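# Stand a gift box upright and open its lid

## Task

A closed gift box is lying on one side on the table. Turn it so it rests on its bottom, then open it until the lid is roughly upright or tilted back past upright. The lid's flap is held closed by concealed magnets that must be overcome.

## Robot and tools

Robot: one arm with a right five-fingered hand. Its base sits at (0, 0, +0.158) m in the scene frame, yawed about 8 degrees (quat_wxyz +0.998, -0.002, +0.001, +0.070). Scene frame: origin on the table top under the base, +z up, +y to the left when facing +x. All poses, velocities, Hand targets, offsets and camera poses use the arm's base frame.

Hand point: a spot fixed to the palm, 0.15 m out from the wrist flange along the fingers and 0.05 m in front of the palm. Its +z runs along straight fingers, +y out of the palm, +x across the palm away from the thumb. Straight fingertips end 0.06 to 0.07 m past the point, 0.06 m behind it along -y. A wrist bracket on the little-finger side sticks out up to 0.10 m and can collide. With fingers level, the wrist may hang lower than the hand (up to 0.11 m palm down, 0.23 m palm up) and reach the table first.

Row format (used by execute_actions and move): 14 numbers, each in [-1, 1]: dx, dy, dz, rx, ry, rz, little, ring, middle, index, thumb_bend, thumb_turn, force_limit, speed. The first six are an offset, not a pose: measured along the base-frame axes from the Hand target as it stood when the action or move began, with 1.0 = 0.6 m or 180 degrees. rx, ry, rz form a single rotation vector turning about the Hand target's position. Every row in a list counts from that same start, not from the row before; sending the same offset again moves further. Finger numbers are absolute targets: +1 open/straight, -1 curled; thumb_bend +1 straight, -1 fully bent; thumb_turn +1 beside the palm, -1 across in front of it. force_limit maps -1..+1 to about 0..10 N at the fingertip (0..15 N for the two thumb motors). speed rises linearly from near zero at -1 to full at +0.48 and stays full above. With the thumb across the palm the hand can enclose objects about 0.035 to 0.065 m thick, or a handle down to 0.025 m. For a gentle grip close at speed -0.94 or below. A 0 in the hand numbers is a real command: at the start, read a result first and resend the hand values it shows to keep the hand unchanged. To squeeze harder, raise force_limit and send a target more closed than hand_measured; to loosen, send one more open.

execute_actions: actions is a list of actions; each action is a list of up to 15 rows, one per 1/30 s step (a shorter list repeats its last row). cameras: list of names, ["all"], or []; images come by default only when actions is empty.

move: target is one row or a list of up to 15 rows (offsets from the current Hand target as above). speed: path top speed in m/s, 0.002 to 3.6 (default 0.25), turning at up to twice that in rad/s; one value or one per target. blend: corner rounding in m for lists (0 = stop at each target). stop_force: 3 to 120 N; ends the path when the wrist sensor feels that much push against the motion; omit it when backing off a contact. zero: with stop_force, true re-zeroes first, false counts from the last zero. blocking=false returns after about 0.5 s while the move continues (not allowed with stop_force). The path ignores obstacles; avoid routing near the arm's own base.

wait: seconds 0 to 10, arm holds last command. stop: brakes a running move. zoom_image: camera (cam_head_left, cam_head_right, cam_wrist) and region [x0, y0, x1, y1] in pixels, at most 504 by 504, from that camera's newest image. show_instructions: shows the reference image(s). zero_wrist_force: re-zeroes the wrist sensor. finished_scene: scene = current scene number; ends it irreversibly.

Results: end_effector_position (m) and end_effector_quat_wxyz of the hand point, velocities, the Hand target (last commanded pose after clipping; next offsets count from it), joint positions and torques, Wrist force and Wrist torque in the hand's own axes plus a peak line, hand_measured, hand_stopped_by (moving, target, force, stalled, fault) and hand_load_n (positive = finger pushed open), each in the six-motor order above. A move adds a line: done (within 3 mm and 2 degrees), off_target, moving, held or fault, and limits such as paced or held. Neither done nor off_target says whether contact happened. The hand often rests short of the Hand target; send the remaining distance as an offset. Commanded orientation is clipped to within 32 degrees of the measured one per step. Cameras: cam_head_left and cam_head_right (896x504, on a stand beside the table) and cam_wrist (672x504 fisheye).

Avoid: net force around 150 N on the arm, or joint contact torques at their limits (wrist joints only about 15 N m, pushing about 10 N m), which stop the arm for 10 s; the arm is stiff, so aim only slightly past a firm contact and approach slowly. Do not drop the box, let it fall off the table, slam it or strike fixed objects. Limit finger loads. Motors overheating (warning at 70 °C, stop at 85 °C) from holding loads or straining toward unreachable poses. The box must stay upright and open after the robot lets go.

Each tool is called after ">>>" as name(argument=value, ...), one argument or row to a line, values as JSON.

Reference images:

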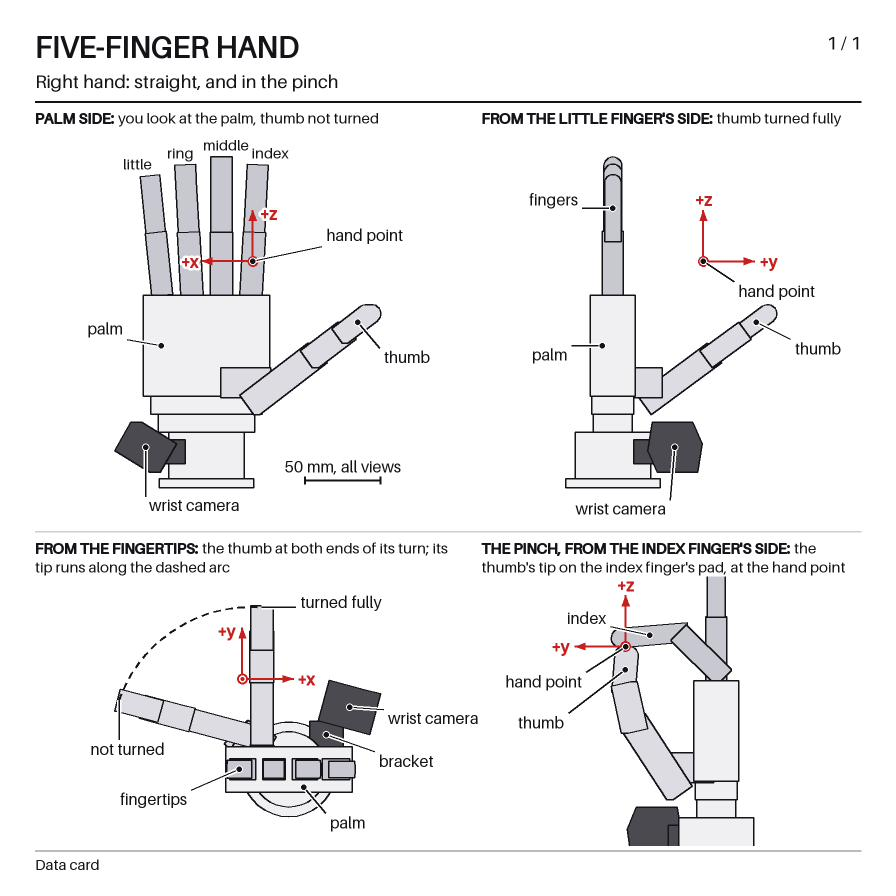

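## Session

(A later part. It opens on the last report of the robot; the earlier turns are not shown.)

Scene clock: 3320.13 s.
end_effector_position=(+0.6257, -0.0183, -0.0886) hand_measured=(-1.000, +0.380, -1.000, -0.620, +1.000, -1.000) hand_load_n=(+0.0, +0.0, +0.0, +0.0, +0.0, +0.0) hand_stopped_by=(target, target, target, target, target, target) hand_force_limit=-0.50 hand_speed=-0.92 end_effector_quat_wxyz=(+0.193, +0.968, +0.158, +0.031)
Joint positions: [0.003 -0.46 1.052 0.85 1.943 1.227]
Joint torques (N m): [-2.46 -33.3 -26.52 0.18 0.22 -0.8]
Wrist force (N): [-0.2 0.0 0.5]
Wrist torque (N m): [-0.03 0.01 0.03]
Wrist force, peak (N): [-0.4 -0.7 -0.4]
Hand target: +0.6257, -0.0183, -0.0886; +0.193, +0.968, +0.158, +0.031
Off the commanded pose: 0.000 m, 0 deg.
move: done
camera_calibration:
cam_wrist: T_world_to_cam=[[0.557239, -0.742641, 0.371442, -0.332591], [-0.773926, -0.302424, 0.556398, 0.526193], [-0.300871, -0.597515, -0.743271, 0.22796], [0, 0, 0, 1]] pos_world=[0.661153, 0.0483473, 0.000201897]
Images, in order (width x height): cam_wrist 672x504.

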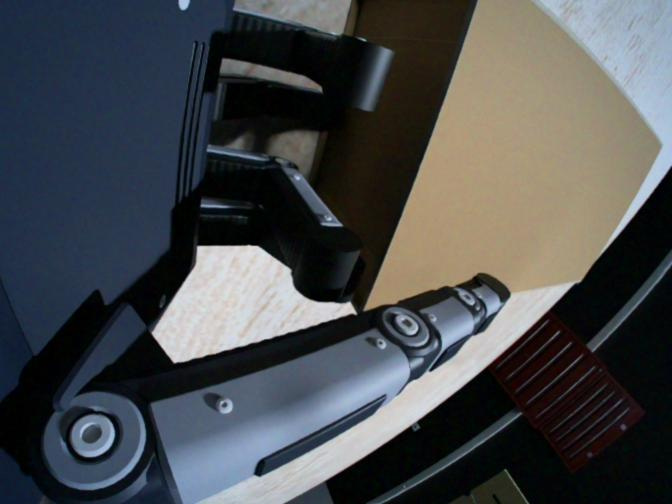

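>>> move(
  target=[-0.0032,0.0095,0.0077,0.0132,0.0044,0,-1,0.44,-1,-0.38,1,-1,0.2,0],
  speed=0.05,
)

>>> move(
  target=[0.0061,-0.0183,0,0,0,0,-1,0.44,-1,-0.38,1,-1,0.2,0],
  speed=0.012,
  stop_force=3,
  cameras=["cam_wrist"],
)

>>> zoom_image(
  camera="cam_wrist",
  region=[190, 60, 420, 320],
)

Scene clock: 3613.10 s.
end_effector_position=(+0.6237, -0.0126, -0.0840) hand_measured=(-1.000, +0.440, -1.000, -0.380, +1.000, -1.000) hand_load_n=(+0.0, +0.0, +0.0, +0.5, +0.0, +0.0) hand_stopped_by=(target, target, target, target, target, target) hand_force_limit=0.20 hand_speed=0.00 end_effector_quat_wxyz=(+0.172, +0.972, +0.158, +0.028)
Joint positions: [-0.002 -0.473 1.051 0.877 1.901 1.227]
Joint torques (N m): [-6.6 -77.21 -28.62 5.52 -0.64 -1.06]
Wrist force (N): [-0.2 0.2 0.3]
Wrist torque (N m): [0.02 0.02 0.03]
Wrist force, peak (N): [-0.1 0.1 0.8]
Hand target: +0.6237, -0.0126, -0.0839; +0.172, +0.972, +0.158, +0.028
Off the commanded pose: 0.000 m, 0 deg.
move: done

Scene clock: 3614.97 s.
end_effector_position=(+0.6274, -0.0236, -0.0839) hand_measured=(-1.000, +0.440, -1.000, -0.380, +1.000, -1.000) hand_load_n=(+0.0, +0.0, +0.0, -0.5, +0.0, +0.0) hand_stopped_by=(target, target, target, target, target, target) hand_force_limit=0.20 hand_speed=0.00 end_effector_quat_wxyz=(+0.172, +0.972, +0.158, +0.028)
Joint positions: [-0.02 -0.471 1.045 0.876 1.899 1.208]
Joint torques (N m): [-8.05 -30.67 -27.86 -0.92 -0.42 -1.48]
Wrist force (N): [-0.2 -1.0 0.0]
Wrist torque (N m): [-0.05 0.00 0.03]
Wrist force, peak (N): [-0.4 -1.0 0.2]
Hand target: +0.6274, -0.0236, -0.0839; +0.172, +0.972, +0.158, +0.028
Off the commanded pose: 0.000 m, 0 deg.
move: done
camera_calibration:
cam_wrist: T_world_to_cam=[[0.562155, -0.757222, 0.332561, -0.345876], [-0.766206, -0.325489, 0.554063, 0.51784], [-0.311303, -0.566279, -0.763163, 0.234395], [0, 0, 0, 1]] pos_world=[0.664176, 0.039379, 0.0069909]
Images, in order (width x height): cam_wrist 672x504.

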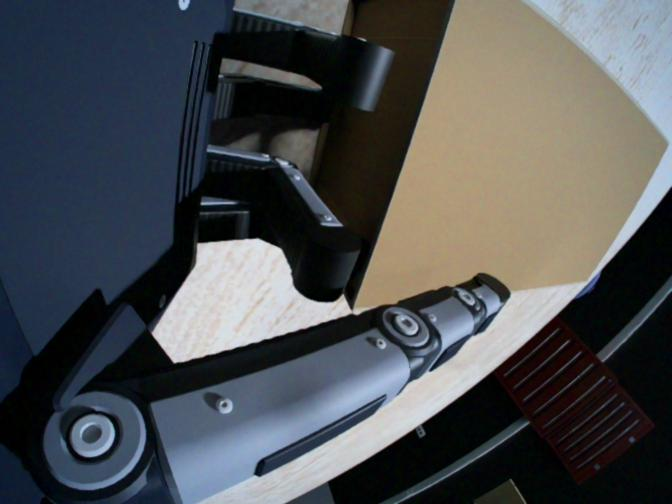

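Scaled by 1.938 from the camera's 672x504 image, which has a finer 960x720 frame.

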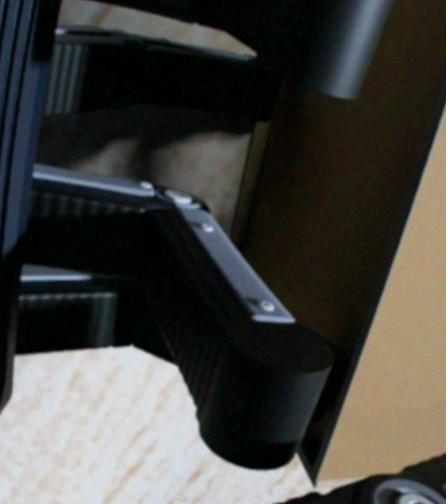

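>>> move(
  target=[0,0,0,0,0,0,-1,0.44,-1,-0.6,1,-1,-0.5,-0.92],
  speed=0.01,
  cameras=["cam_wrist"],
)

>>> zoom_image(
  camera="cam_wrist",
  region=[190, 60, 420, 320],
)

Scene clock: 3620.83 s.
end_effector_position=(+0.6274, -0.0236, -0.0840) hand_measured=(-1.000, +0.440, -1.000, -0.600, +1.000, -1.000) hand_load_n=(+0.0, +0.0, +0.0, +0.0, +0.0, +0.0) hand_stopped_by=(target, target, target, target, target, target) hand_force_limit=-0.50 hand_speed=-0.92 end_effector_quat_wxyz=(+0.172, +0.972, +0.158, +0.028)
Joint positions: [-0.02 -0.471 1.045 0.876 1.899 1.208]
Joint torques (N m): [-4.47 -31.64 -25.97 -0.37 -0.12 -1.12]
Wrist force (N): [-0.1 0.3 0.4]
Wrist torque (N m): [0.02 0.01 0.05]
Wrist force, peak (N): [-0.5 -1.0 0.4]
Hand target: +0.6274, -0.0236, -0.0839; +0.172, +0.972, +0.158, +0.028
Off the commanded pose: 0.000 m, 0 deg.
move: done
camera_calibration:
cam_wrist: T_world_to_cam=[[0.562155, -0.757222, 0.332561, -0.345952], [-0.766206, -0.325489, 0.554063, 0.517807], [-0.311303, -0.566279, -0.763163, 0.234338], [0, 0, 0, 1]] pos_world=[0.664176, 0.039279, 0.0069909]
Images, in order (width x height): cam_wrist 672x504.

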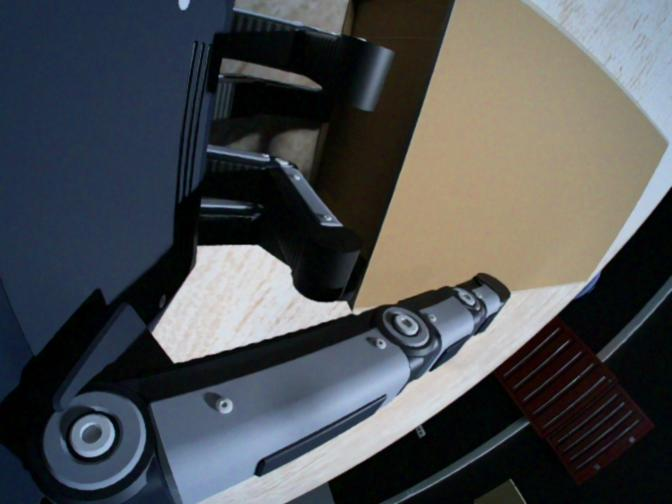

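Scaled by 1.938 from the camera's 672x504 image, which has a finer 960x720 frame.

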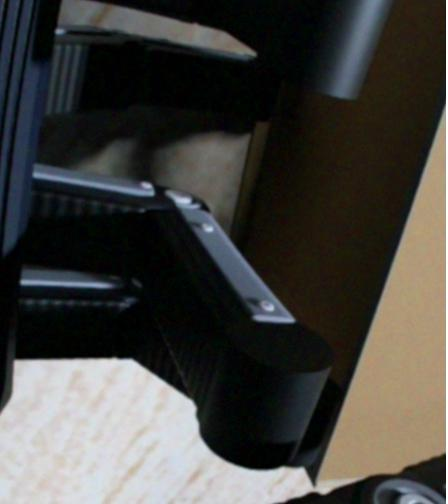

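>>> move(
  target=[
    [-0.0032,0.0095,-0.002,0,0,0,-1,0.44,-1,-0.29,1,-1,0.2,0],
    [0.0043,-0.0127,-0.002,0,0,0,-1,0.44,-1,-0.29,1,-1,0.2,0],
  ],
  speed=[0.05,0.015],
  cameras=["cam_wrist"],
)

>>> move(
  target=[0,0,0,0,0,0,-1,0.44,-1,-0.6,1,-1,-0.5,-0.92],
  speed=0.01,
  cameras=["cam_wrist"],
)

>>> zoom_image(
  camera="cam_wrist",
  region=[190, 60, 420, 320],
)

Scene clock: 3656.07 s.
end_effector_position=(+0.6299, -0.0311, -0.0851) hand_measured=(-1.000, +0.440, -1.000, -0.290, +1.000, -1.000) hand_load_n=(+0.0, +0.0, +0.0, +0.0, +0.0, +0.0) hand_stopped_by=(target, target, target, target, target, target) hand_force_limit=0.20 hand_speed=0.00 end_effector_quat_wxyz=(+0.172, +0.972, +0.158, +0.028)
Joint positions: [-0.032 -0.468 1.04 0.873 1.898 1.195]
Joint torques (N m): [-6.6 -31.02 -29.82 -1.03 -0.29 -1.59]
Wrist force (N): [-0.3 -0.5 -0.2]
Wrist torque (N m): [-0.01 0.01 0.04]
Wrist force, peak (N): [-0.3 -0.9 -1.2]
Hand target: +0.6300, -0.0312, -0.0851; +0.172, +0.972, +0.158, +0.028
Off the commanded pose: 0.000 m, 0 deg.
move: done
camera_calibration:
cam_wrist: T_world_to_cam=[[0.562155, -0.757222, 0.332561, -0.352562], [-0.766206, -0.325489, 0.554063, 0.517979], [-0.311303, -0.566279, -0.763163, 0.23001], [0, 0, 0, 1]] pos_world=[0.666676, 0.031879, 0.0057909]
Images, in order (width x height): cam_wrist 672x504.

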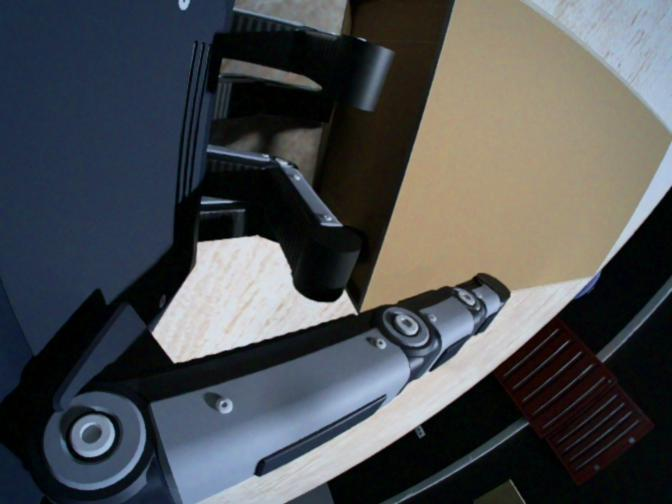

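Scene clock: 3657.70 s.
end_effector_position=(+0.6300, -0.0312, -0.0852) hand_measured=(-1.000, +0.440, -1.000, -0.600, +1.000, -1.000) hand_load_n=(+0.0, +0.0, +0.0, +0.0, +0.0, +0.0) hand_stopped_by=(target, target, target, target, target, target) hand_force_limit=-0.50 hand_speed=-0.92 end_effector_quat_wxyz=(+0.172, +0.972, +0.158, +0.028)
Joint positions: [-0.032 -0.468 1.04 0.873 1.898 1.195]
Joint torques (N m): [-7.22 -31.03 -28.87 -0.15 -0.43 -1.49]
Wrist force (N): [-0.2 0.3 0.5]
Wrist torque (N m): [0.02 0.01 0.04]
Wrist force, peak (N): [0.3 0.2 0.7]
Hand target: +0.6300, -0.0312, -0.0851; +0.172, +0.972, +0.158, +0.028
Off the commanded pose: 0.000 m, 0 deg.
move: done
camera_calibration:
cam_wrist: T_world_to_cam=[[0.562155, -0.757222, 0.332561, -0.352769], [-0.766206, -0.325489, 0.554063, 0.517991], [-0.311303, -0.566279, -0.763163, 0.229928], [0, 0, 0, 1]] pos_world=[0.666776, 0.031679, 0.0057909]
Images, in order (width x height): cam_wrist 672x504.

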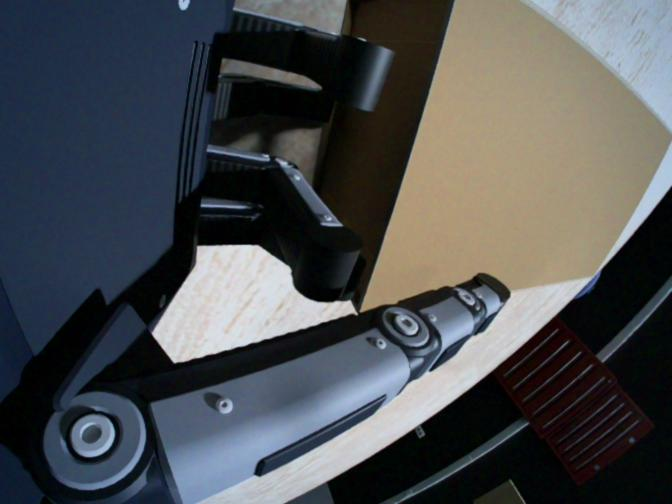

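Scaled by 1.938 from the camera's 672x504 image, which has a finer 960x720 frame.

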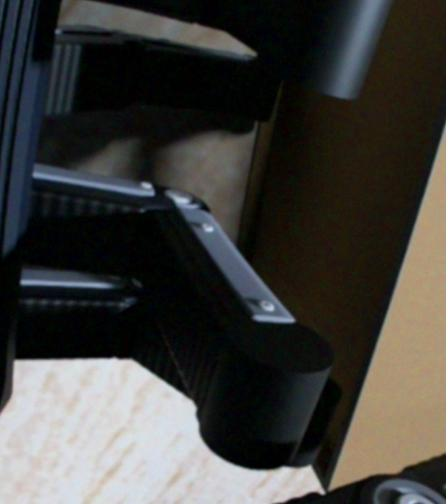

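>>> move(
  target=[
    [-0.0235,0.0038,0,0,0,0.0361,-1,0.44,-1,-0.29,1,-1,0.2,0],
    [-0.0171,-0.0099,0,0,0,0.0361,-1,0.44,-1,-0.29,1,-1,0.2,0],
  ],
  speed=[0.06,0.015],
  cameras=["cam_wrist"],
)

>>> zoom_image(
  camera="cam_wrist",
  region=[190, 60, 420, 320],
)

Scene clock: 3686.57 s.
end_effector_position=(+0.6197, -0.0370, -0.0851) hand_measured=(-1.000, +0.440, -1.000, -0.290, +1.000, -1.000) hand_load_n=(+0.0, +0.0, +0.0, -1.0, +0.0, +0.0) hand_stopped_by=(target, target, target, target, target, target) hand_force_limit=0.20 hand_speed=0.00 end_effector_quat_wxyz=(+0.170, +0.961, +0.213, +0.037)
Joint positions: [-0.049 -0.537 1.175 0.765 1.879 1.06]
Joint torques (N m): [-7.87 -30.66 -27.8 5.34 -0.17 -1.64]
Wrist force (N): [-0.4 -0.5 -0.5]
Wrist torque (N m): [-0.02 0.00 0.04]
Wrist force, peak (N): [-0.3 -0.1 -0.9]
Hand target: +0.6197, -0.0372, -0.0851; +0.170, +0.961, +0.213, +0.037
Off the commanded pose: 0.000 m, 0 deg.
move: done
camera_calibration:
cam_wrist: T_world_to_cam=[[0.644227, -0.688738, 0.332582, -0.39967], [-0.72446, -0.410092, 0.55406, 0.479167], [-0.245213, -0.597883, -0.763156, 0.181294], [0, 0, 0, 1]] pos_world=[0.649071, 0.0296271, 0.00579096]
Images, in order (width x height): cam_wrist 672x504.

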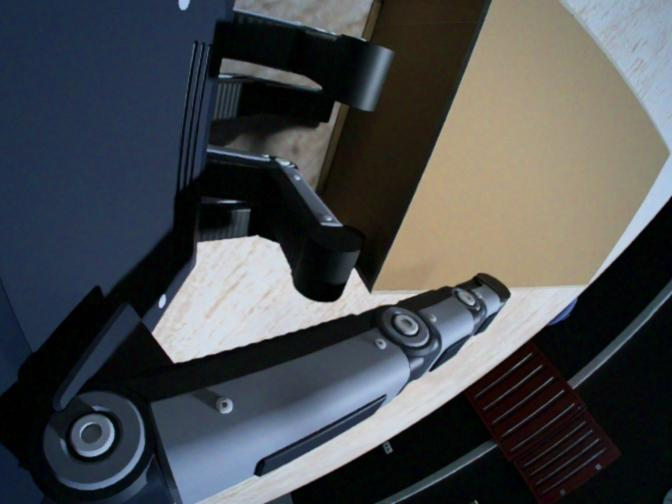

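Scaled by 1.938 from the camera's 672x504 image, which has a finer 960x720 frame.

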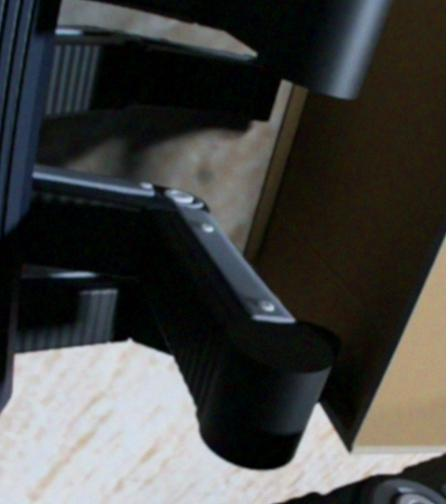

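>>> move(
  target=[0,0,0,0,0,0,-1,0.44,-1,-0.6,1,-1,-0.5,-0.92],
  speed=0.01,
  cameras=["cam_wrist"],
)

>>> zoom_image(
  camera="cam_wrist",
  region=[190, 60, 420, 320],
)

Scene clock: 3697.07 s.
end_effector_position=(+0.6197, -0.0372, -0.0852) hand_measured=(-1.000, +0.440, -1.000, -0.600, +1.000, -1.000) hand_load_n=(+0.0, +0.0, +0.0, +0.0, -0.5, +0.0) hand_stopped_by=(target, target, target, target, target, target) hand_force_limit=-0.50 hand_speed=-0.92 end_effector_quat_wxyz=(+0.170, +0.961, +0.213, +0.037)
Joint positions: [-0.049 -0.537 1.175 0.765 1.879 1.06]
Joint torques (N m): [-3.3 -32.3 -24.92 5.22 0.3 -0.75]
Wrist force (N): [-0.2 0.6 0.4]
Wrist torque (N m): [0.06 0.01 0.05]
Wrist force, peak (N): [-0.4 -0.8 -1.0]
Hand target: +0.6197, -0.0372, -0.0851; +0.170, +0.961, +0.213, +0.037
Off the commanded pose: 0.000 m, 0 deg.
move: done
camera_calibration:
cam_wrist: T_world_to_cam=[[0.644227, -0.688738, 0.332582, -0.399739], [-0.72446, -0.410092, 0.55406, 0.479126], [-0.245213, -0.597883, -0.763156, 0.181234], [0, 0, 0, 1]] pos_world=[0.649071, 0.0295271, 0.00579096]
Images, in order (width x height): cam_wrist 672x504.

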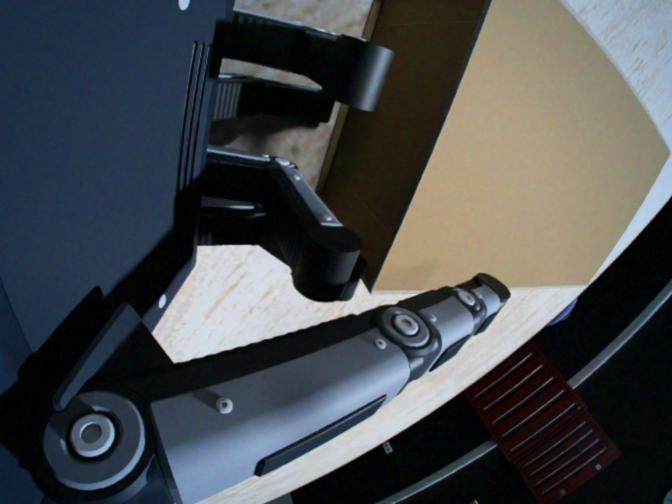

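Scaled by 1.938 from the camera's 672x504 image, which has a finer 960x720 frame.

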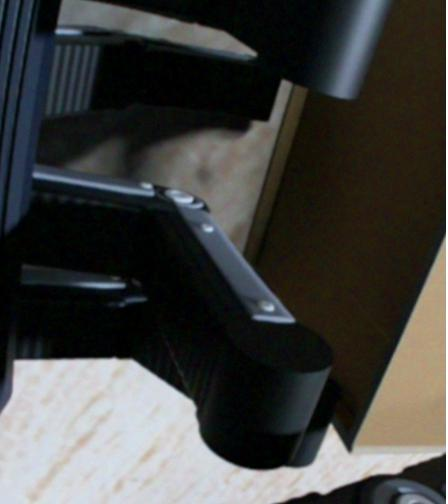

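>>> move(
  target=[0,0,0,0,0,0,-1,0.44,-1,-0.29,1,-1,0.2,0],
  speed=0.05,
)

>>> move(
  target=[0.0042,-0.0091,0,0,0,0,-1,0.44,-1,-0.29,1,-1,0.2,0],
  speed=0.012,
  stop_force=3,
)

>>> move(
  target=[0,0,0,0,0,0,-1,0.44,-1,-0.6,1,-1,-0.5,-0.92],
  speed=0.01,
  cameras=["cam_wrist"],
)

>>> zoom_image(
  camera="cam_wrist",
  region=[190, 60, 420, 320],
)

Scene clock: 3707.90 s.
end_effector_position=(+0.6197, -0.0372, -0.0852) hand_measured=(-1.000, +0.440, -1.000, -0.290, +1.000, -1.000) hand_load_n=(+0.0, +0.0, +0.0, -1.0, +0.0, +0.0) hand_stopped_by=(target, target, target, target, target, target) hand_force_limit=0.20 hand_speed=0.00 end_effector_quat_wxyz=(+0.170, +0.961, +0.213, +0.037)
Joint positions: [-0.049 -0.537 1.175 0.765 1.879 1.06]
Joint torques (N m): [5.5 -38.55 -20.51 5.12 1.25 0.61]
Wrist force (N): [-0.1 -0.4 0.0]
Wrist torque (N m): [-0.01 -0.01 0.04]
Wrist force, peak (N): [-0.1 0.6 0.4]
Hand target: +0.6197, -0.0372, -0.0851; +0.170, +0.961, +0.213, +0.037
Off the commanded pose: 0.000 m, 0 deg.
move: done

Scene clock: 3709.30 s.
end_effector_position=(+0.6222, -0.0426, -0.0851) hand_measured=(-1.000, +0.440, -1.000, -0.290, +1.000, -1.000) hand_load_n=(+0.0, +0.0, +0.0, -1.0, +0.0, +0.0) hand_stopped_by=(target, target, target, target, target, target) hand_force_limit=0.20 hand_speed=0.00 end_effector_quat_wxyz=(+0.170, +0.961, +0.213, +0.037)
Joint positions: [-0.058 -0.534 1.168 0.766 1.877 1.05]
Joint torques (N m): [-7.93 -29.86 -27.27 5.19 -0.4 -1.55]
Wrist force (N): [-0.4 -0.5 -0.8]
Wrist torque (N m): [0.00 0.01 0.04]
Wrist force, peak (N): [-0.1 -0.7 -0.8]
Hand target: +0.6222, -0.0426, -0.0851; +0.170, +0.961, +0.213, +0.037
Off the commanded pose: 0.000 m, 0 deg.
move: done

Scene clock: 3710.93 s.
end_effector_position=(+0.6222, -0.0426, -0.0852) hand_measured=(-1.000, +0.440, -1.000, -0.600, +1.000, -1.000) hand_load_n=(+0.0, +0.0, +0.0, +0.0, +0.0, +0.0) hand_stopped_by=(target, target, target, target, target, target) hand_force_limit=-0.50 hand_speed=-0.92 end_effector_quat_wxyz=(+0.170, +0.961, +0.213, +0.037)
Joint positions: [-0.058 -0.534 1.168 0.766 1.877 1.05]
Joint torques (N m): [-4.09 -32.54 -25.25 5.16 0.33 -0.58]
Wrist force (N): [0.2 0.2 0.4]
Wrist torque (N m): [0.02 -0.03 0.06]
Wrist force, peak (N): [-0.2 -0.2 -0.7]
Hand target: +0.6222, -0.0426, -0.0851; +0.170, +0.961, +0.213, +0.037
Off the commanded pose: 0.000 m, 0 deg.
move: done
camera_calibration:
cam_wrist: T_world_to_cam=[[0.644227, -0.688738, 0.332582, -0.405202], [-0.72446, -0.410092, 0.55406, 0.478754], [-0.245213, -0.597883, -0.763156, 0.178583], [0, 0, 0, 1]] pos_world=[0.651671, 0.0240271, 0.00579096]
Images, in order (width x height): cam_wrist 672x504.

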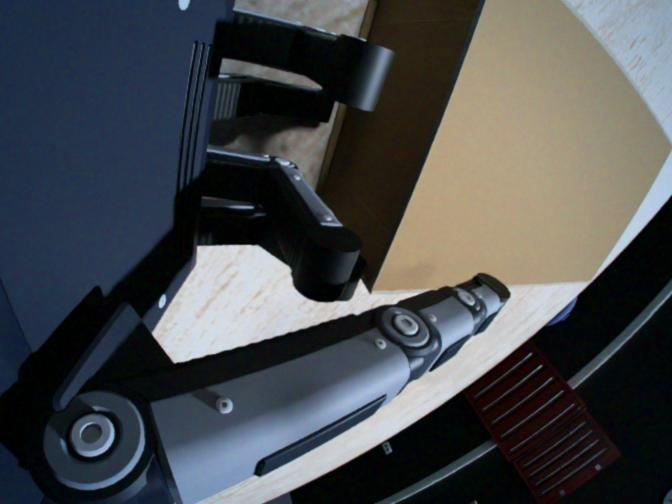

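Scaled by 1.938 from the camera's 672x504 image, which has a finer 960x720 frame.

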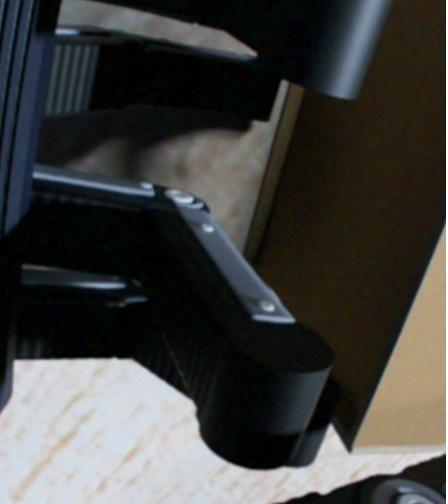

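>>> move(
  target=[-0.0056,0.0121,0.0085,-0.0503,-0.0235,0,-1,0.52,-1,-0.29,1,-1,0.2,0],
  speed=0.06,
)

>>> move(
  target=[0.0074,-0.0159,0,0,0,0,-1,0.52,-1,-0.29,1,-1,0.2,0],
  speed=0.012,
  stop_force=3,
  cameras=["cam_wrist"],
)

>>> zoom_image(
  camera="cam_wrist",
  region=[190, 60, 420, 320],
)

Scene clock: 3747.60 s.
end_effector_position=(+0.6189, -0.0354, -0.0801) hand_measured=(-1.000, +0.520, -1.000, -0.290, +1.000, -1.000) hand_load_n=(+0.0, +0.0, +0.0, +0.0, -0.5, +0.0) hand_stopped_by=(target, target, target, target, target, target) hand_force_limit=0.20 hand_speed=0.00 end_effector_quat_wxyz=(+0.253, +0.943, +0.209, +0.056)
Joint positions: [0.009 -0.531 1.216 0.651 2.043 1.087]
Joint torques (N m): [5.96 -29.38 0.41 -0.79 2.64 1.46]
Wrist force (N): [0.0 0.1 0.5]
Wrist torque (N m): [-0.01 -0.03 -0.02]
Wrist force, peak (N): [-0.2 1.4 0.4]
Hand target: +0.6189, -0.0354, -0.0800; +0.253, +0.943, +0.209, +0.056
Off the commanded pose: 0.000 m, 0 deg.
move: done

Scene clock: 3749.37 s.
end_effector_position=(+0.6233, -0.0449, -0.0800) hand_measured=(-1.000, +0.520, -1.000, -0.290, +1.000, -1.000) hand_load_n=(+0.0, +0.0, +0.0, +0.5, +0.0, +0.0) hand_stopped_by=(target, target, target, target, target, target) hand_force_limit=0.20 hand_speed=0.00 end_effector_quat_wxyz=(+0.253, +0.943, +0.209, +0.056)
Joint positions: [-0.008 -0.529 1.208 0.649 2.039 1.069]
Joint torques (N m): [-7.71 -29.31 -26.33 -1.16 -0.38 -0.92]
Wrist force (N): [-0.1 0.2 0.0]
Wrist torque (N m): [0.03 0.00 -0.03]
Wrist force, peak (N): [-0.3 -0.1 0.5]
Hand target: +0.6233, -0.0449, -0.0800; +0.253, +0.943, +0.209, +0.056
Off the commanded pose: 0.000 m, 0 deg.
move: done
camera_calibration:
cam_wrist: T_world_to_cam=[[0.613985, -0.624154, 0.483171, -0.375325], [-0.765615, -0.322045, 0.556885, 0.505574], [-0.19198, -0.711842, -0.675592, 0.150112], [0, 0, 0, 1]] pos_world=[0.646337, 0.0354126, 0.00121331]
Images, in order (width x height): cam_wrist 672x504.

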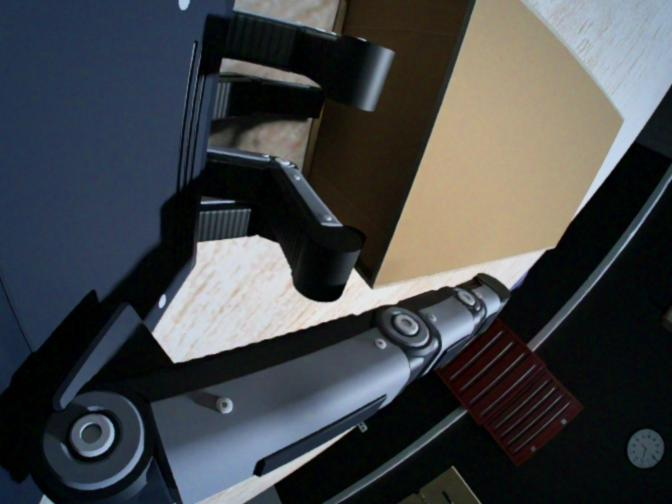

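Scaled by 1.938 from the camera's 672x504 image, which has a finer 960x720 frame.

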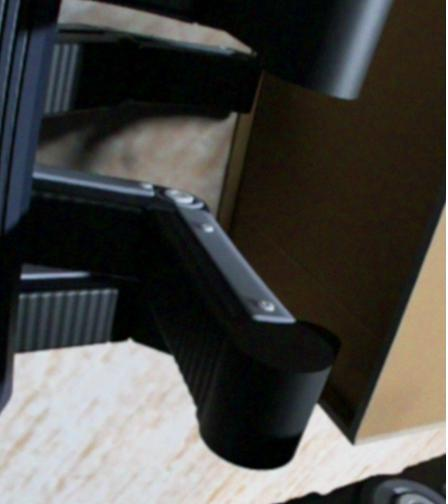

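>>> move(
  target=[0.0021,-0.0045,0,0,0,0,-1,0.52,-1,-0.29,1,-1,0.2,0],
  speed=0.012,
  stop_force=3,
)

>>> move(
  target=[0,0,0.02,0,0,0,-1,0.52,-1,-0.29,1,-1,0.2,0],
  speed=0.008,
  stop_force=3,
  cameras=["cam_wrist"],
)

>>> zoom_image(
  camera="cam_wrist",
  region=[190, 60, 420, 320],
)

Scene clock: 3756.30 s.
end_effector_position=(+0.6246, -0.0476, -0.0800) hand_measured=(-1.000, +0.520, -1.000, -0.290, +1.000, -1.000) hand_load_n=(+0.0, +0.0, +0.0, +0.0, +0.0, +0.0) hand_stopped_by=(target, target, target, target, target, target) hand_force_limit=0.20 hand_speed=0.00 end_effector_quat_wxyz=(+0.253, +0.943, +0.209, +0.056)
Joint positions: [-0.012 -0.528 1.205 0.648 2.038 1.064]
Joint torques (N m): [-6.77 -29.95 -26.56 -1.14 -0.32 -1.41]
Wrist force (N): [0.0 -0.1 0.2]
Wrist torque (N m): [-0.02 0.00 0.03]
Wrist force, peak (N): [-0.1 0.2 0.6]
Hand target: +0.6246, -0.0476, -0.0800; +0.253, +0.943, +0.209, +0.056
Off the commanded pose: 0.000 m, 0 deg.
move: done

Scene clock: 3758.63 s.
end_effector_position=(+0.6246, -0.0476, -0.0681) hand_measured=(-1.000, +0.520, -1.000, -0.290, +1.000, -1.000) hand_load_n=(+0.0, +0.0, +0.0, +0.5, +0.0, +0.0) hand_stopped_by=(target, target, target, target, target, target) hand_force_limit=0.20 hand_speed=0.00 end_effector_quat_wxyz=(+0.253, +0.943, +0.209, +0.056)
Joint positions: [-0.012 -0.546 1.207 0.665 2.038 1.064]
Joint torques (N m): [-6.65 -76.18 0.62 5.33 0.17 -1.25]
Wrist force (N): [-0.4 -0.8 0.7]
Wrist torque (N m): [-0.06 0.03 0.01]
Wrist force, peak (N): [-0.1 -1.2 0.3]
Hand target: +0.6246, -0.0476, -0.0680; +0.253, +0.943, +0.209, +0.056
Off the commanded pose: 0.000 m, 0 deg.
move: done
camera_calibration:
cam_wrist: T_world_to_cam=[[0.614032, -0.624135, 0.483135, -0.383637], [-0.765577, -0.322083, 0.556915, 0.498994], [-0.19198, -0.711841, -0.675593, 0.156547], [0, 0, 0, 1]] pos_world=[0.647638, 0.0327126, 0.0132133]
Images, in order (width x height): cam_wrist 672x504.

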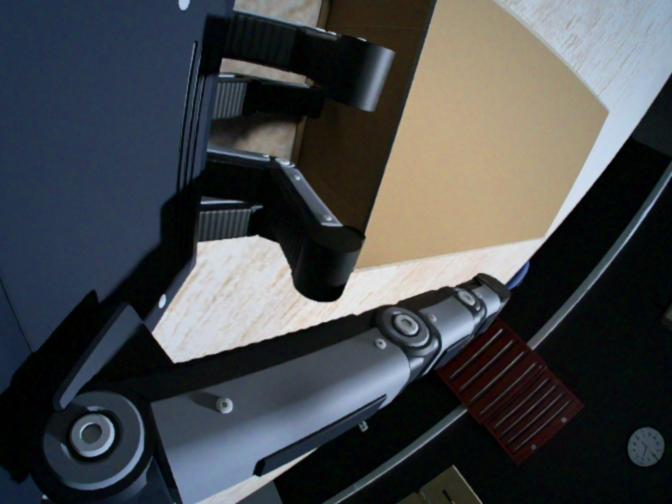

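Scaled by 1.938 from the camera's 672x504 image, which has a finer 960x720 frame.

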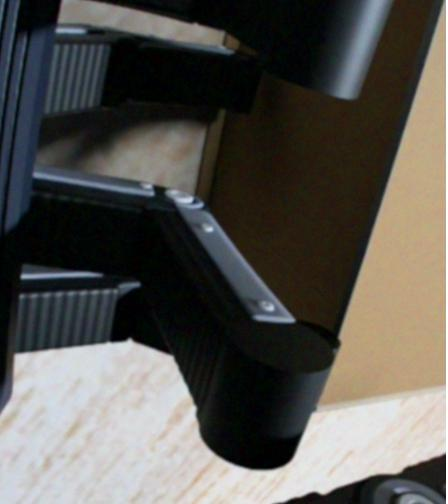

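>>> move(
  target=[
    [-0.0141,0.0302,0,0,0,0,-1,0.52,-1,-0.29,1,-1,0.2,0],
    [-0.0141,0.0602,0.03,0.151,0.0705,0,-1,0.52,-1,-0.29,1,-1,0.2,0],
  ],
  speed=0.12,
)

>>> move(
  target=[0.02,0,0,0,0,0,0.5,0.5,-0.28,-0.28,1,-1,0.2,0.2],
  speed=0.12,
  cameras=["cam_wrist"],
)

>>> zoom_image(
  camera="cam_wrist",
  region=[230, 0, 672, 340],
)

Scene clock: 3927.77 s.
end_effector_position=(+0.6161, -0.0115, -0.0501) hand_measured=(-1.000, +0.520, -1.000, -0.290, +1.000, -1.000) hand_load_n=(+0.0, +0.0, +0.0, +0.0, +0.0, +0.0) hand_stopped_by=(target, target, target, target, target, target) hand_force_limit=0.20 hand_speed=0.00 end_effector_quat_wxyz=(+0.000, +0.976, +0.216, +0.000)
Joint positions: [-0.126 -0.555 1.049 1.076 1.571 1.009]
Joint torques (N m): [-6.9 -30.34 -28.33 5.93 -1.03 -1.45]
Wrist force (N): [0.2 0.8 0.1]
Wrist torque (N m): [0.10 -0.04 0.06]
Wrist force, peak (N): [-0.6 1.5 0.9]
Hand target: +0.6161, -0.0115, -0.0500; +0.000, +0.976, +0.216, +0.000
Off the commanded pose: 0.000 m, 0 deg.
move: done

Scene clock: 3928.70 s.
end_effector_position=(+0.6281, -0.0115, -0.0501) hand_measured=(+0.500, +0.500, -0.280, -0.280, +1.000, -1.000) hand_load_n=(+0.0, +0.0, +0.0, +0.0, +0.0, +0.0) hand_stopped_by=(target, target, target, target, target, target) hand_force_limit=0.20 hand_speed=0.20 end_effector_quat_wxyz=(+0.000, +0.976, +0.216, +0.000)
Joint positions: [-0.123 -0.525 0.988 1.108 1.571 1.011]
Joint torques (N m): [6.29 -30.12 -30.18 5.93 0.97 0.93]
Wrist force (N): [0.1 0.6 0.1]
Wrist torque (N m): [0.08 -0.03 0.05]
Wrist force, peak (N): [0.3 1.1 0.2]
Hand target: +0.6281, -0.0115, -0.0500; +0.000, +0.976, +0.216, +0.000
Off the commanded pose: 0.000 m, 0 deg.
move: done
camera_calibration:
cam_wrist: T_world_to_cam=[[0.669433, -0.74285, 0.00583759, -0.431945], [-0.646037, -0.578273, 0.498233, 0.42231], [-0.366737, -0.337305, -0.867023, 0.299533], [0, 0, 0, 1]] pos_world=[0.671835, 0.0243745, 0.0518147]
Images, in order (width x height): cam_wrist 672x504.

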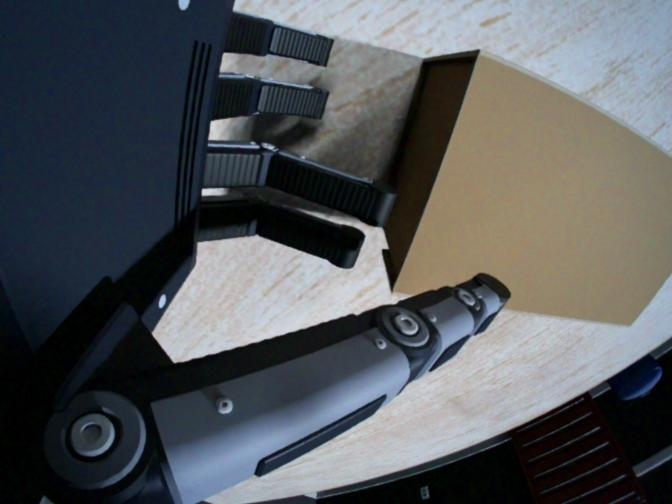

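Scaled by 1.140 from the camera's 672x504 image, which has a finer 960x720 frame.

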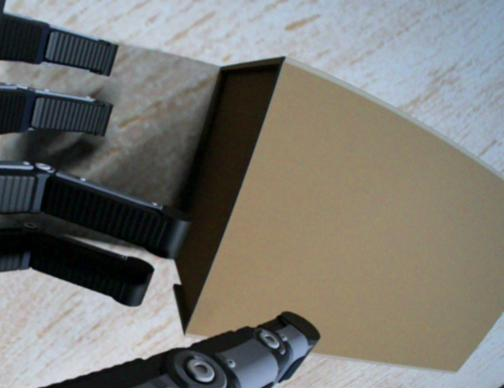

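>>> move(
  target=[
    [-0.015,-0.0083,0.005,-0.1481,-0.0763,0.0244,-1,0.51,-1,-0.25,1,-1,0.2,0.2],
    [-0.015,-0.0283,-0.051,-0.1481,-0.0763,0.0244,-1,0.51,-1,-0.25,1,-1,0.2,0.2],
  ],
  speed=0.12,
  cameras=["cam_wrist"],
)

>>> move(
  target=[0.0201,-0.0355,0,0,0,0,-1,0.51,-1,-0.25,1,-1,0.2,0.2],
  speed=0.015,
  stop_force=3,
  cameras=["cam_wrist"],
)

>>> zoom_image(
  camera="cam_wrist",
  region=[190, 40, 430, 320],
)

Scene clock: 3993.63 s.
end_effector_position=(+0.6191, -0.0284, -0.0806) hand_measured=(-1.000, +0.510, -1.000, -0.250, +1.000, -1.000) hand_load_n=(+0.0, +0.0, +0.0, +0.0, -0.5, +0.0) hand_stopped_by=(target, target, target, target, target, target) hand_force_limit=0.20 hand_speed=0.20 end_effector_quat_wxyz=(+0.250, +0.934, +0.246, +0.066)
Joint positions: [0.014 -0.561 1.273 0.59 2.025 1.008]
Joint torques (N m): [-5.78 -27.88 -6.85 -1.65 -0.29 -1.35]
Wrist force (N): [0.2 0.0 0.1]
Wrist torque (N m): [0.01 -0.03 0.08]
Wrist force, peak (N): [-0.4 3.0 0.5]
Hand target: +0.6191, -0.0285, -0.0806; +0.250, +0.934, +0.246, +0.066
Off the commanded pose: 0.000 m, 0 deg.
move: done
camera_calibration:
cam_wrist: T_world_to_cam=[[0.661195, -0.574222, 0.482795, -0.389934], [-0.737812, -0.381184, 0.557075, 0.489073], [-0.135851, -0.724547, -0.675704, 0.125506], [0, 0, 0, 1]] pos_world=[0.635716, 0.0534535, 0.000612573]
Images, in order (width x height): cam_wrist 672x504.

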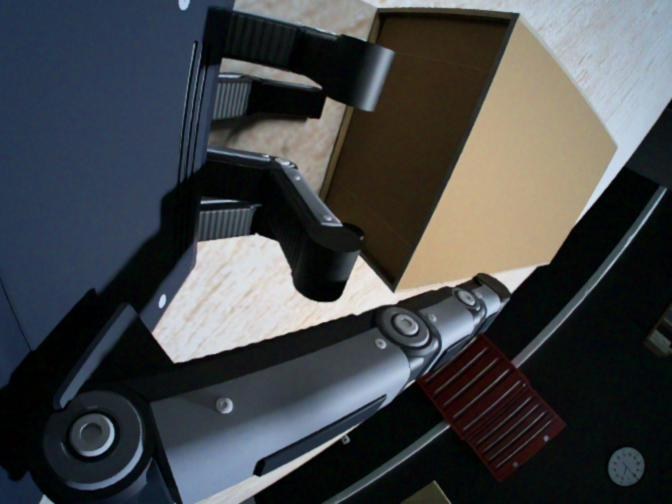

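Scene clock: 3996.17 s.
end_effector_position=(+0.6312, -0.0498, -0.0806) hand_measured=(-1.000, +0.510, -1.000, -0.250, +1.000, -1.000) hand_load_n=(+0.5, +0.0, +0.0, +0.0, +0.0, +0.0) hand_stopped_by=(target, target, target, target, target, target) hand_force_limit=0.20 hand_speed=0.20 end_effector_quat_wxyz=(+0.250, +0.934, +0.246, +0.066)
Joint positions: [-0.024 -0.551 1.245 0.589 2.015 0.967]
Joint torques (N m): [-7.36 -29.37 -27.3 5.01 -0.19 -1.5]
Wrist force (N): [0.0 -0.8 -0.1]
Wrist torque (N m): [-0.07 -0.04 0.07]
Wrist force, peak (N): [0.0 -1.4 -0.1]
Hand target: +0.6312, -0.0498, -0.0806; +0.250, +0.934, +0.246, +0.066
Off the commanded pose: 0.000 m, 0 deg.
move: done
camera_calibration:
cam_wrist: T_world_to_cam=[[0.661111, -0.574263, 0.48286, -0.410176], [-0.737887, -0.381119, 0.55702, 0.490002], [-0.135849, -0.724548, -0.675703, 0.11173], [0, 0, 0, 1]] pos_world=[0.647916, 0.0321535, 0.000612663]
Images, in order (width x height): cam_wrist 672x504.

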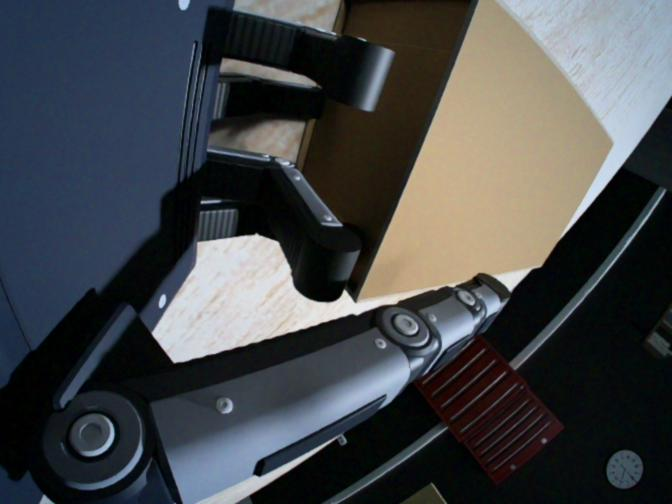

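Scaled by 1.800 from the camera's 672x504 image, which has a finer 960x720 frame.

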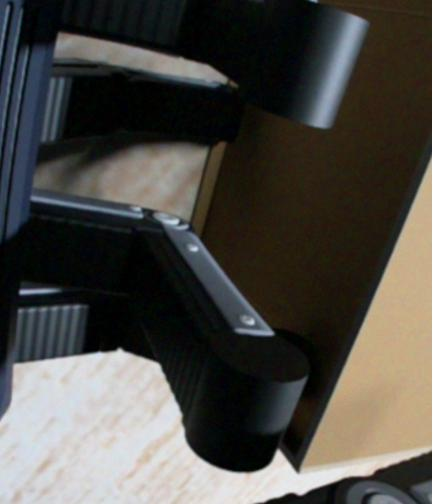

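>>> move(
  target=[0,0,0,0,0,0,-1,0.51,-1,-0.6,1,-1,-0.4,-0.92],
  speed=0.01,
  cameras=["cam_wrist"],
)

>>> zoom_image(
  camera="cam_wrist",
  region=[190, 40, 430, 320],
)

Scene clock: 4002.97 s.
end_effector_position=(+0.6312, -0.0498, -0.0806) hand_measured=(-1.000, +0.510, -1.000, -0.600, +1.000, -1.000) hand_load_n=(+0.0, +0.0, +0.0, +0.5, -0.5, +0.0) hand_stopped_by=(target, target, target, target, target, target) hand_force_limit=-0.40 hand_speed=-0.92 end_effector_quat_wxyz=(+0.250, +0.934, +0.246, +0.066)
Joint positions: [-0.024 -0.551 1.245 0.589 2.015 0.967]
Joint torques (N m): [-6.01 -29.47 -25.61 4.81 -0.15 -1.09]
Wrist force (N): [0.2 -0.1 0.5]
Wrist torque (N m): [-0.03 -0.03 0.08]
Wrist force, peak (N): [-0.2 -1.3 0.3]
Hand target: +0.6312, -0.0498, -0.0806; +0.250, +0.934, +0.246, +0.066
Off the commanded pose: 0.000 m, 0 deg.
move: done
camera_calibration:
cam_wrist: T_world_to_cam=[[0.661146, -0.574246, 0.482833, -0.410199], [-0.737855, -0.381146, 0.557043, 0.489982], [-0.13585, -0.724548, -0.675704, 0.11173], [0, 0, 0, 1]] pos_world=[0.647916, 0.0321535, 0.000612625]
Images, in order (width x height): cam_wrist 672x504.

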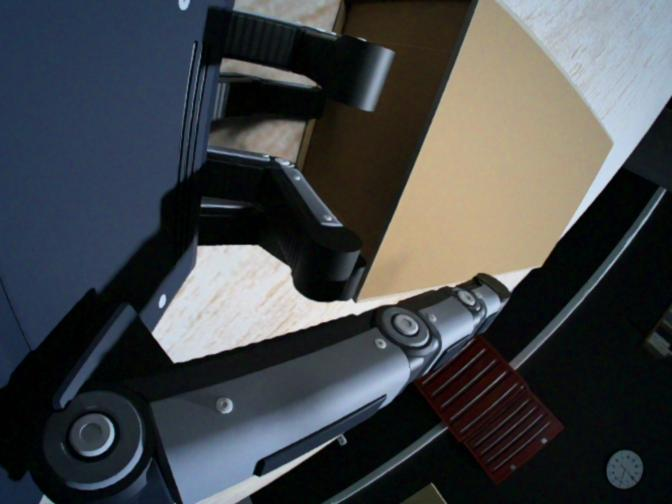

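Scaled by 1.800 from the camera's 672x504 image, which has a finer 960x720 frame.

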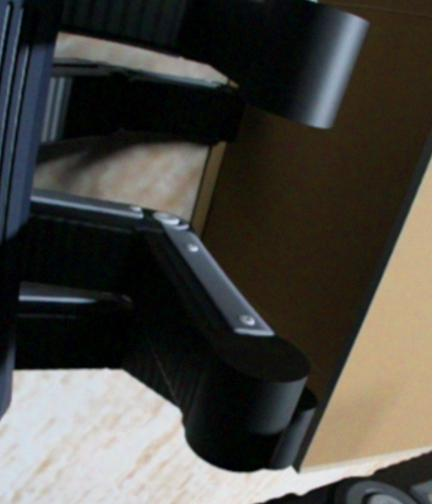

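>>> move(
  target=[0,0,0,0,0,0,-1,0.51,-1,-0.25,1,-1,0.2,0],
  speed=0.05,
)

>>> move(
  target=[0.0025,-0.0044,0,0,0,0,-1,0.51,-1,-0.25,1,-1,0.2,0],
  speed=0.012,
)

>>> move(
  target=[0,0,0.015,0,0,0,-1,0.51,-1,-0.25,1,-1,0.2,0],
  speed=0.006,
  stop_force=3,
  cameras=["cam_wrist"],
)

>>> zoom_image(
  camera="cam_wrist",
  region=[190, 40, 430, 320],
)

Scene clock: 4014.00 s.
end_effector_position=(+0.6312, -0.0498, -0.0806) hand_measured=(-1.000, +0.510, -1.000, -0.250, +1.000, -1.000) hand_load_n=(+0.0, +0.0, +0.0, -0.5, +0.0, +0.0) hand_stopped_by=(target, target, target, target, target, target) hand_force_limit=0.20 hand_speed=0.00 end_effector_quat_wxyz=(+0.250, +0.934, +0.246, +0.066)
Joint positions: [-0.024 -0.551 1.245 0.589 2.015 0.967]
Joint torques (N m): [-4.23 -29.77 -24.87 4.45 0.03 -0.27]
Wrist force (N): [0.0 -0.4 -0.4]
Wrist torque (N m): [-0.04 -0.01 0.06]
Wrist force, peak (N): [0.0 -0.9 -0.3]
Hand target: +0.6312, -0.0498, -0.0806; +0.250, +0.934, +0.246, +0.066
Off the commanded pose: 0.000 m, 0 deg.
move: done

Scene clock: 4014.70 s.
end_effector_position=(+0.6326, -0.0523, -0.0806) hand_measured=(-1.000, +0.510, -1.000, -0.250, +1.000, -1.000) hand_load_n=(+0.0, +0.5, +0.0, -1.0, -0.5, +0.0) hand_stopped_by=(target, target, target, target, target, target) hand_force_limit=0.20 hand_speed=0.00 end_effector_quat_wxyz=(+0.250, +0.934, +0.246, +0.066)
Joint positions: [-0.028 -0.55 1.242 0.59 2.013 0.963]
Joint torques (N m): [-7.01 -29.64 -27.87 5.15 -0.04 -1.46]
Wrist force (N): [-0.2 -0.7 -0.6]
Wrist torque (N m): [-0.02 0.00 0.07]
Wrist force, peak (N): [-0.3 -1.3 -0.4]
Hand target: +0.6327, -0.0524, -0.0806; +0.250, +0.934, +0.246, +0.066
Off the commanded pose: 0.000 m, 0 deg.
move: done

Scene clock: 4017.03 s.
end_effector_position=(+0.6327, -0.0524, -0.0717) hand_measured=(-1.000, +0.510, -1.000, -0.250, +1.000, -1.000) hand_load_n=(+0.0, +0.0, +0.5, +1.5, +0.0, +0.0) hand_stopped_by=(target, target, target, target, target, target) hand_force_limit=0.20 hand_speed=0.00 end_effector_quat_wxyz=(+0.250, +0.934, +0.246, +0.066)
Joint positions: [-0.028 -0.564 1.243 0.603 2.013 0.962]
Joint torques (N m): [-6.98 -75.29 1.17 5.25 0.17 -1.29]
Wrist force (N): [-0.1 -0.6 1.0]
Wrist torque (N m): [-0.05 0.03 0.05]
Wrist force, peak (N): [0.1 -0.9 1.6]
Hand target: +0.6327, -0.0524, -0.0716; +0.250, +0.934, +0.246, +0.066
Off the commanded pose: 0.000 m, 0 deg.
move: done
camera_calibration:
cam_wrist: T_world_to_cam=[[0.661146, -0.574246, 0.482833, -0.417087], [-0.737855, -0.381146, 0.557043, 0.485046], [-0.13585, -0.724548, -0.675704, 0.116059], [0, 0, 0, 1]] pos_world=[0.649416, 0.0294535, 0.00961263]
Images, in order (width x height): cam_wrist 672x504.

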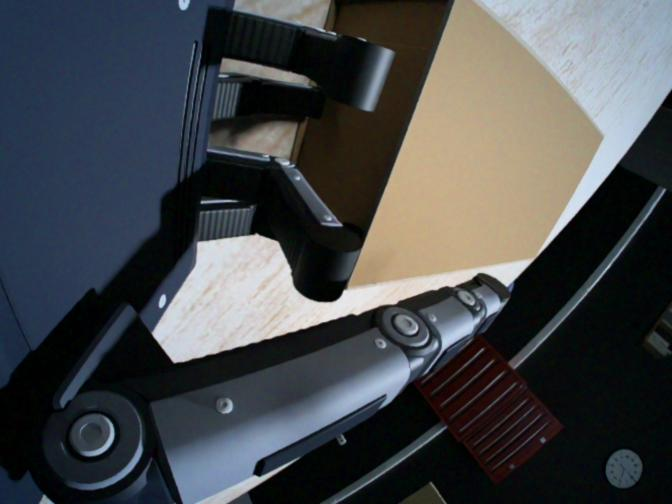

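Scaled by 1.800 from the camera's 672x504 image, which has a finer 960x720 frame.

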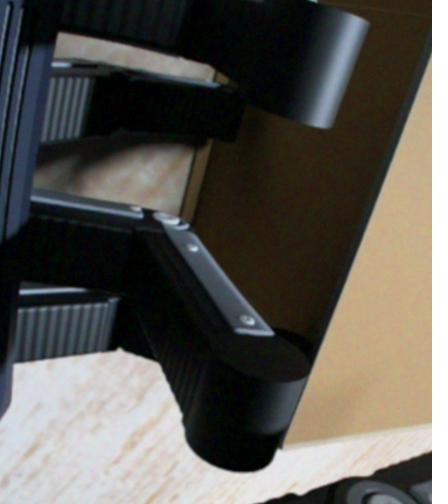

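>>> move(
  target=[0,0,-0.0058,0,0,0,-1,0.51,-1,-0.25,1,-1,0.2,0],
  speed=0.01,
)

>>> move(
  target=[0,0,-0.0033,0,0,0,-1,0.51,-1,-0.25,1,-1,0.2,0],
  speed=0.01,
)

Scene clock: 4031.60 s.
end_effector_position=(+0.6327, -0.0524, -0.0750) hand_measured=(-1.000, +0.510, -1.000, -0.250, +1.000, -1.000) hand_load_n=(+0.0, +0.0, +0.0, +0.0, +0.0, +0.0) hand_stopped_by=(target, target, target, target, target, target) hand_force_limit=0.20 hand_speed=0.00 end_effector_quat_wxyz=(+0.250, +0.934, +0.246, +0.066)
Joint positions: [-0.028 -0.559 1.243 0.598 2.013 0.962]
Joint torques (N m): [-5 -29.32 -27.29 -1.42 0.34 -0.69]
Wrist force (N): [-0.2 0.0 0.2]
Wrist torque (N m): [0.00 0.03 0.05]
Wrist force, peak (N): [0.1 -1.0 1.7]
Hand target: +0.6327, -0.0524, -0.0751; +0.250, +0.934, +0.246, +0.066
Off the commanded pose: 0.000 m, 0 deg.
move: done

Scene clock: 4032.30 s.
end_effector_position=(+0.6327, -0.0524, -0.0770) hand_measured=(-1.000, +0.510, -1.000, -0.250, +1.000, -1.000) hand_load_n=(+0.0, +0.0, +0.5, +0.5, +0.0, +0.0) hand_stopped_by=(target, target, target, target, target, target) hand_force_limit=0.20 hand_speed=0.00 end_effector_quat_wxyz=(+0.250, +0.934, +0.246, +0.066)
Joint positions: [-0.028 -0.556 1.242 0.595 2.013 0.962]
Joint torques (N m): [-4.79 -28.88 -26.81 -1.17 0.36 -0.5]
Wrist force (N): [0.1 -0.2 0.4]
Wrist torque (N m): [-0.04 -0.02 0.07]
Wrist force, peak (N): [0.4 -0.2 0.3]
Hand target: +0.6327, -0.0524, -0.0771; +0.250, +0.934, +0.246, +0.066
Off the commanded pose: 0.000 m, 0 deg.
move: done


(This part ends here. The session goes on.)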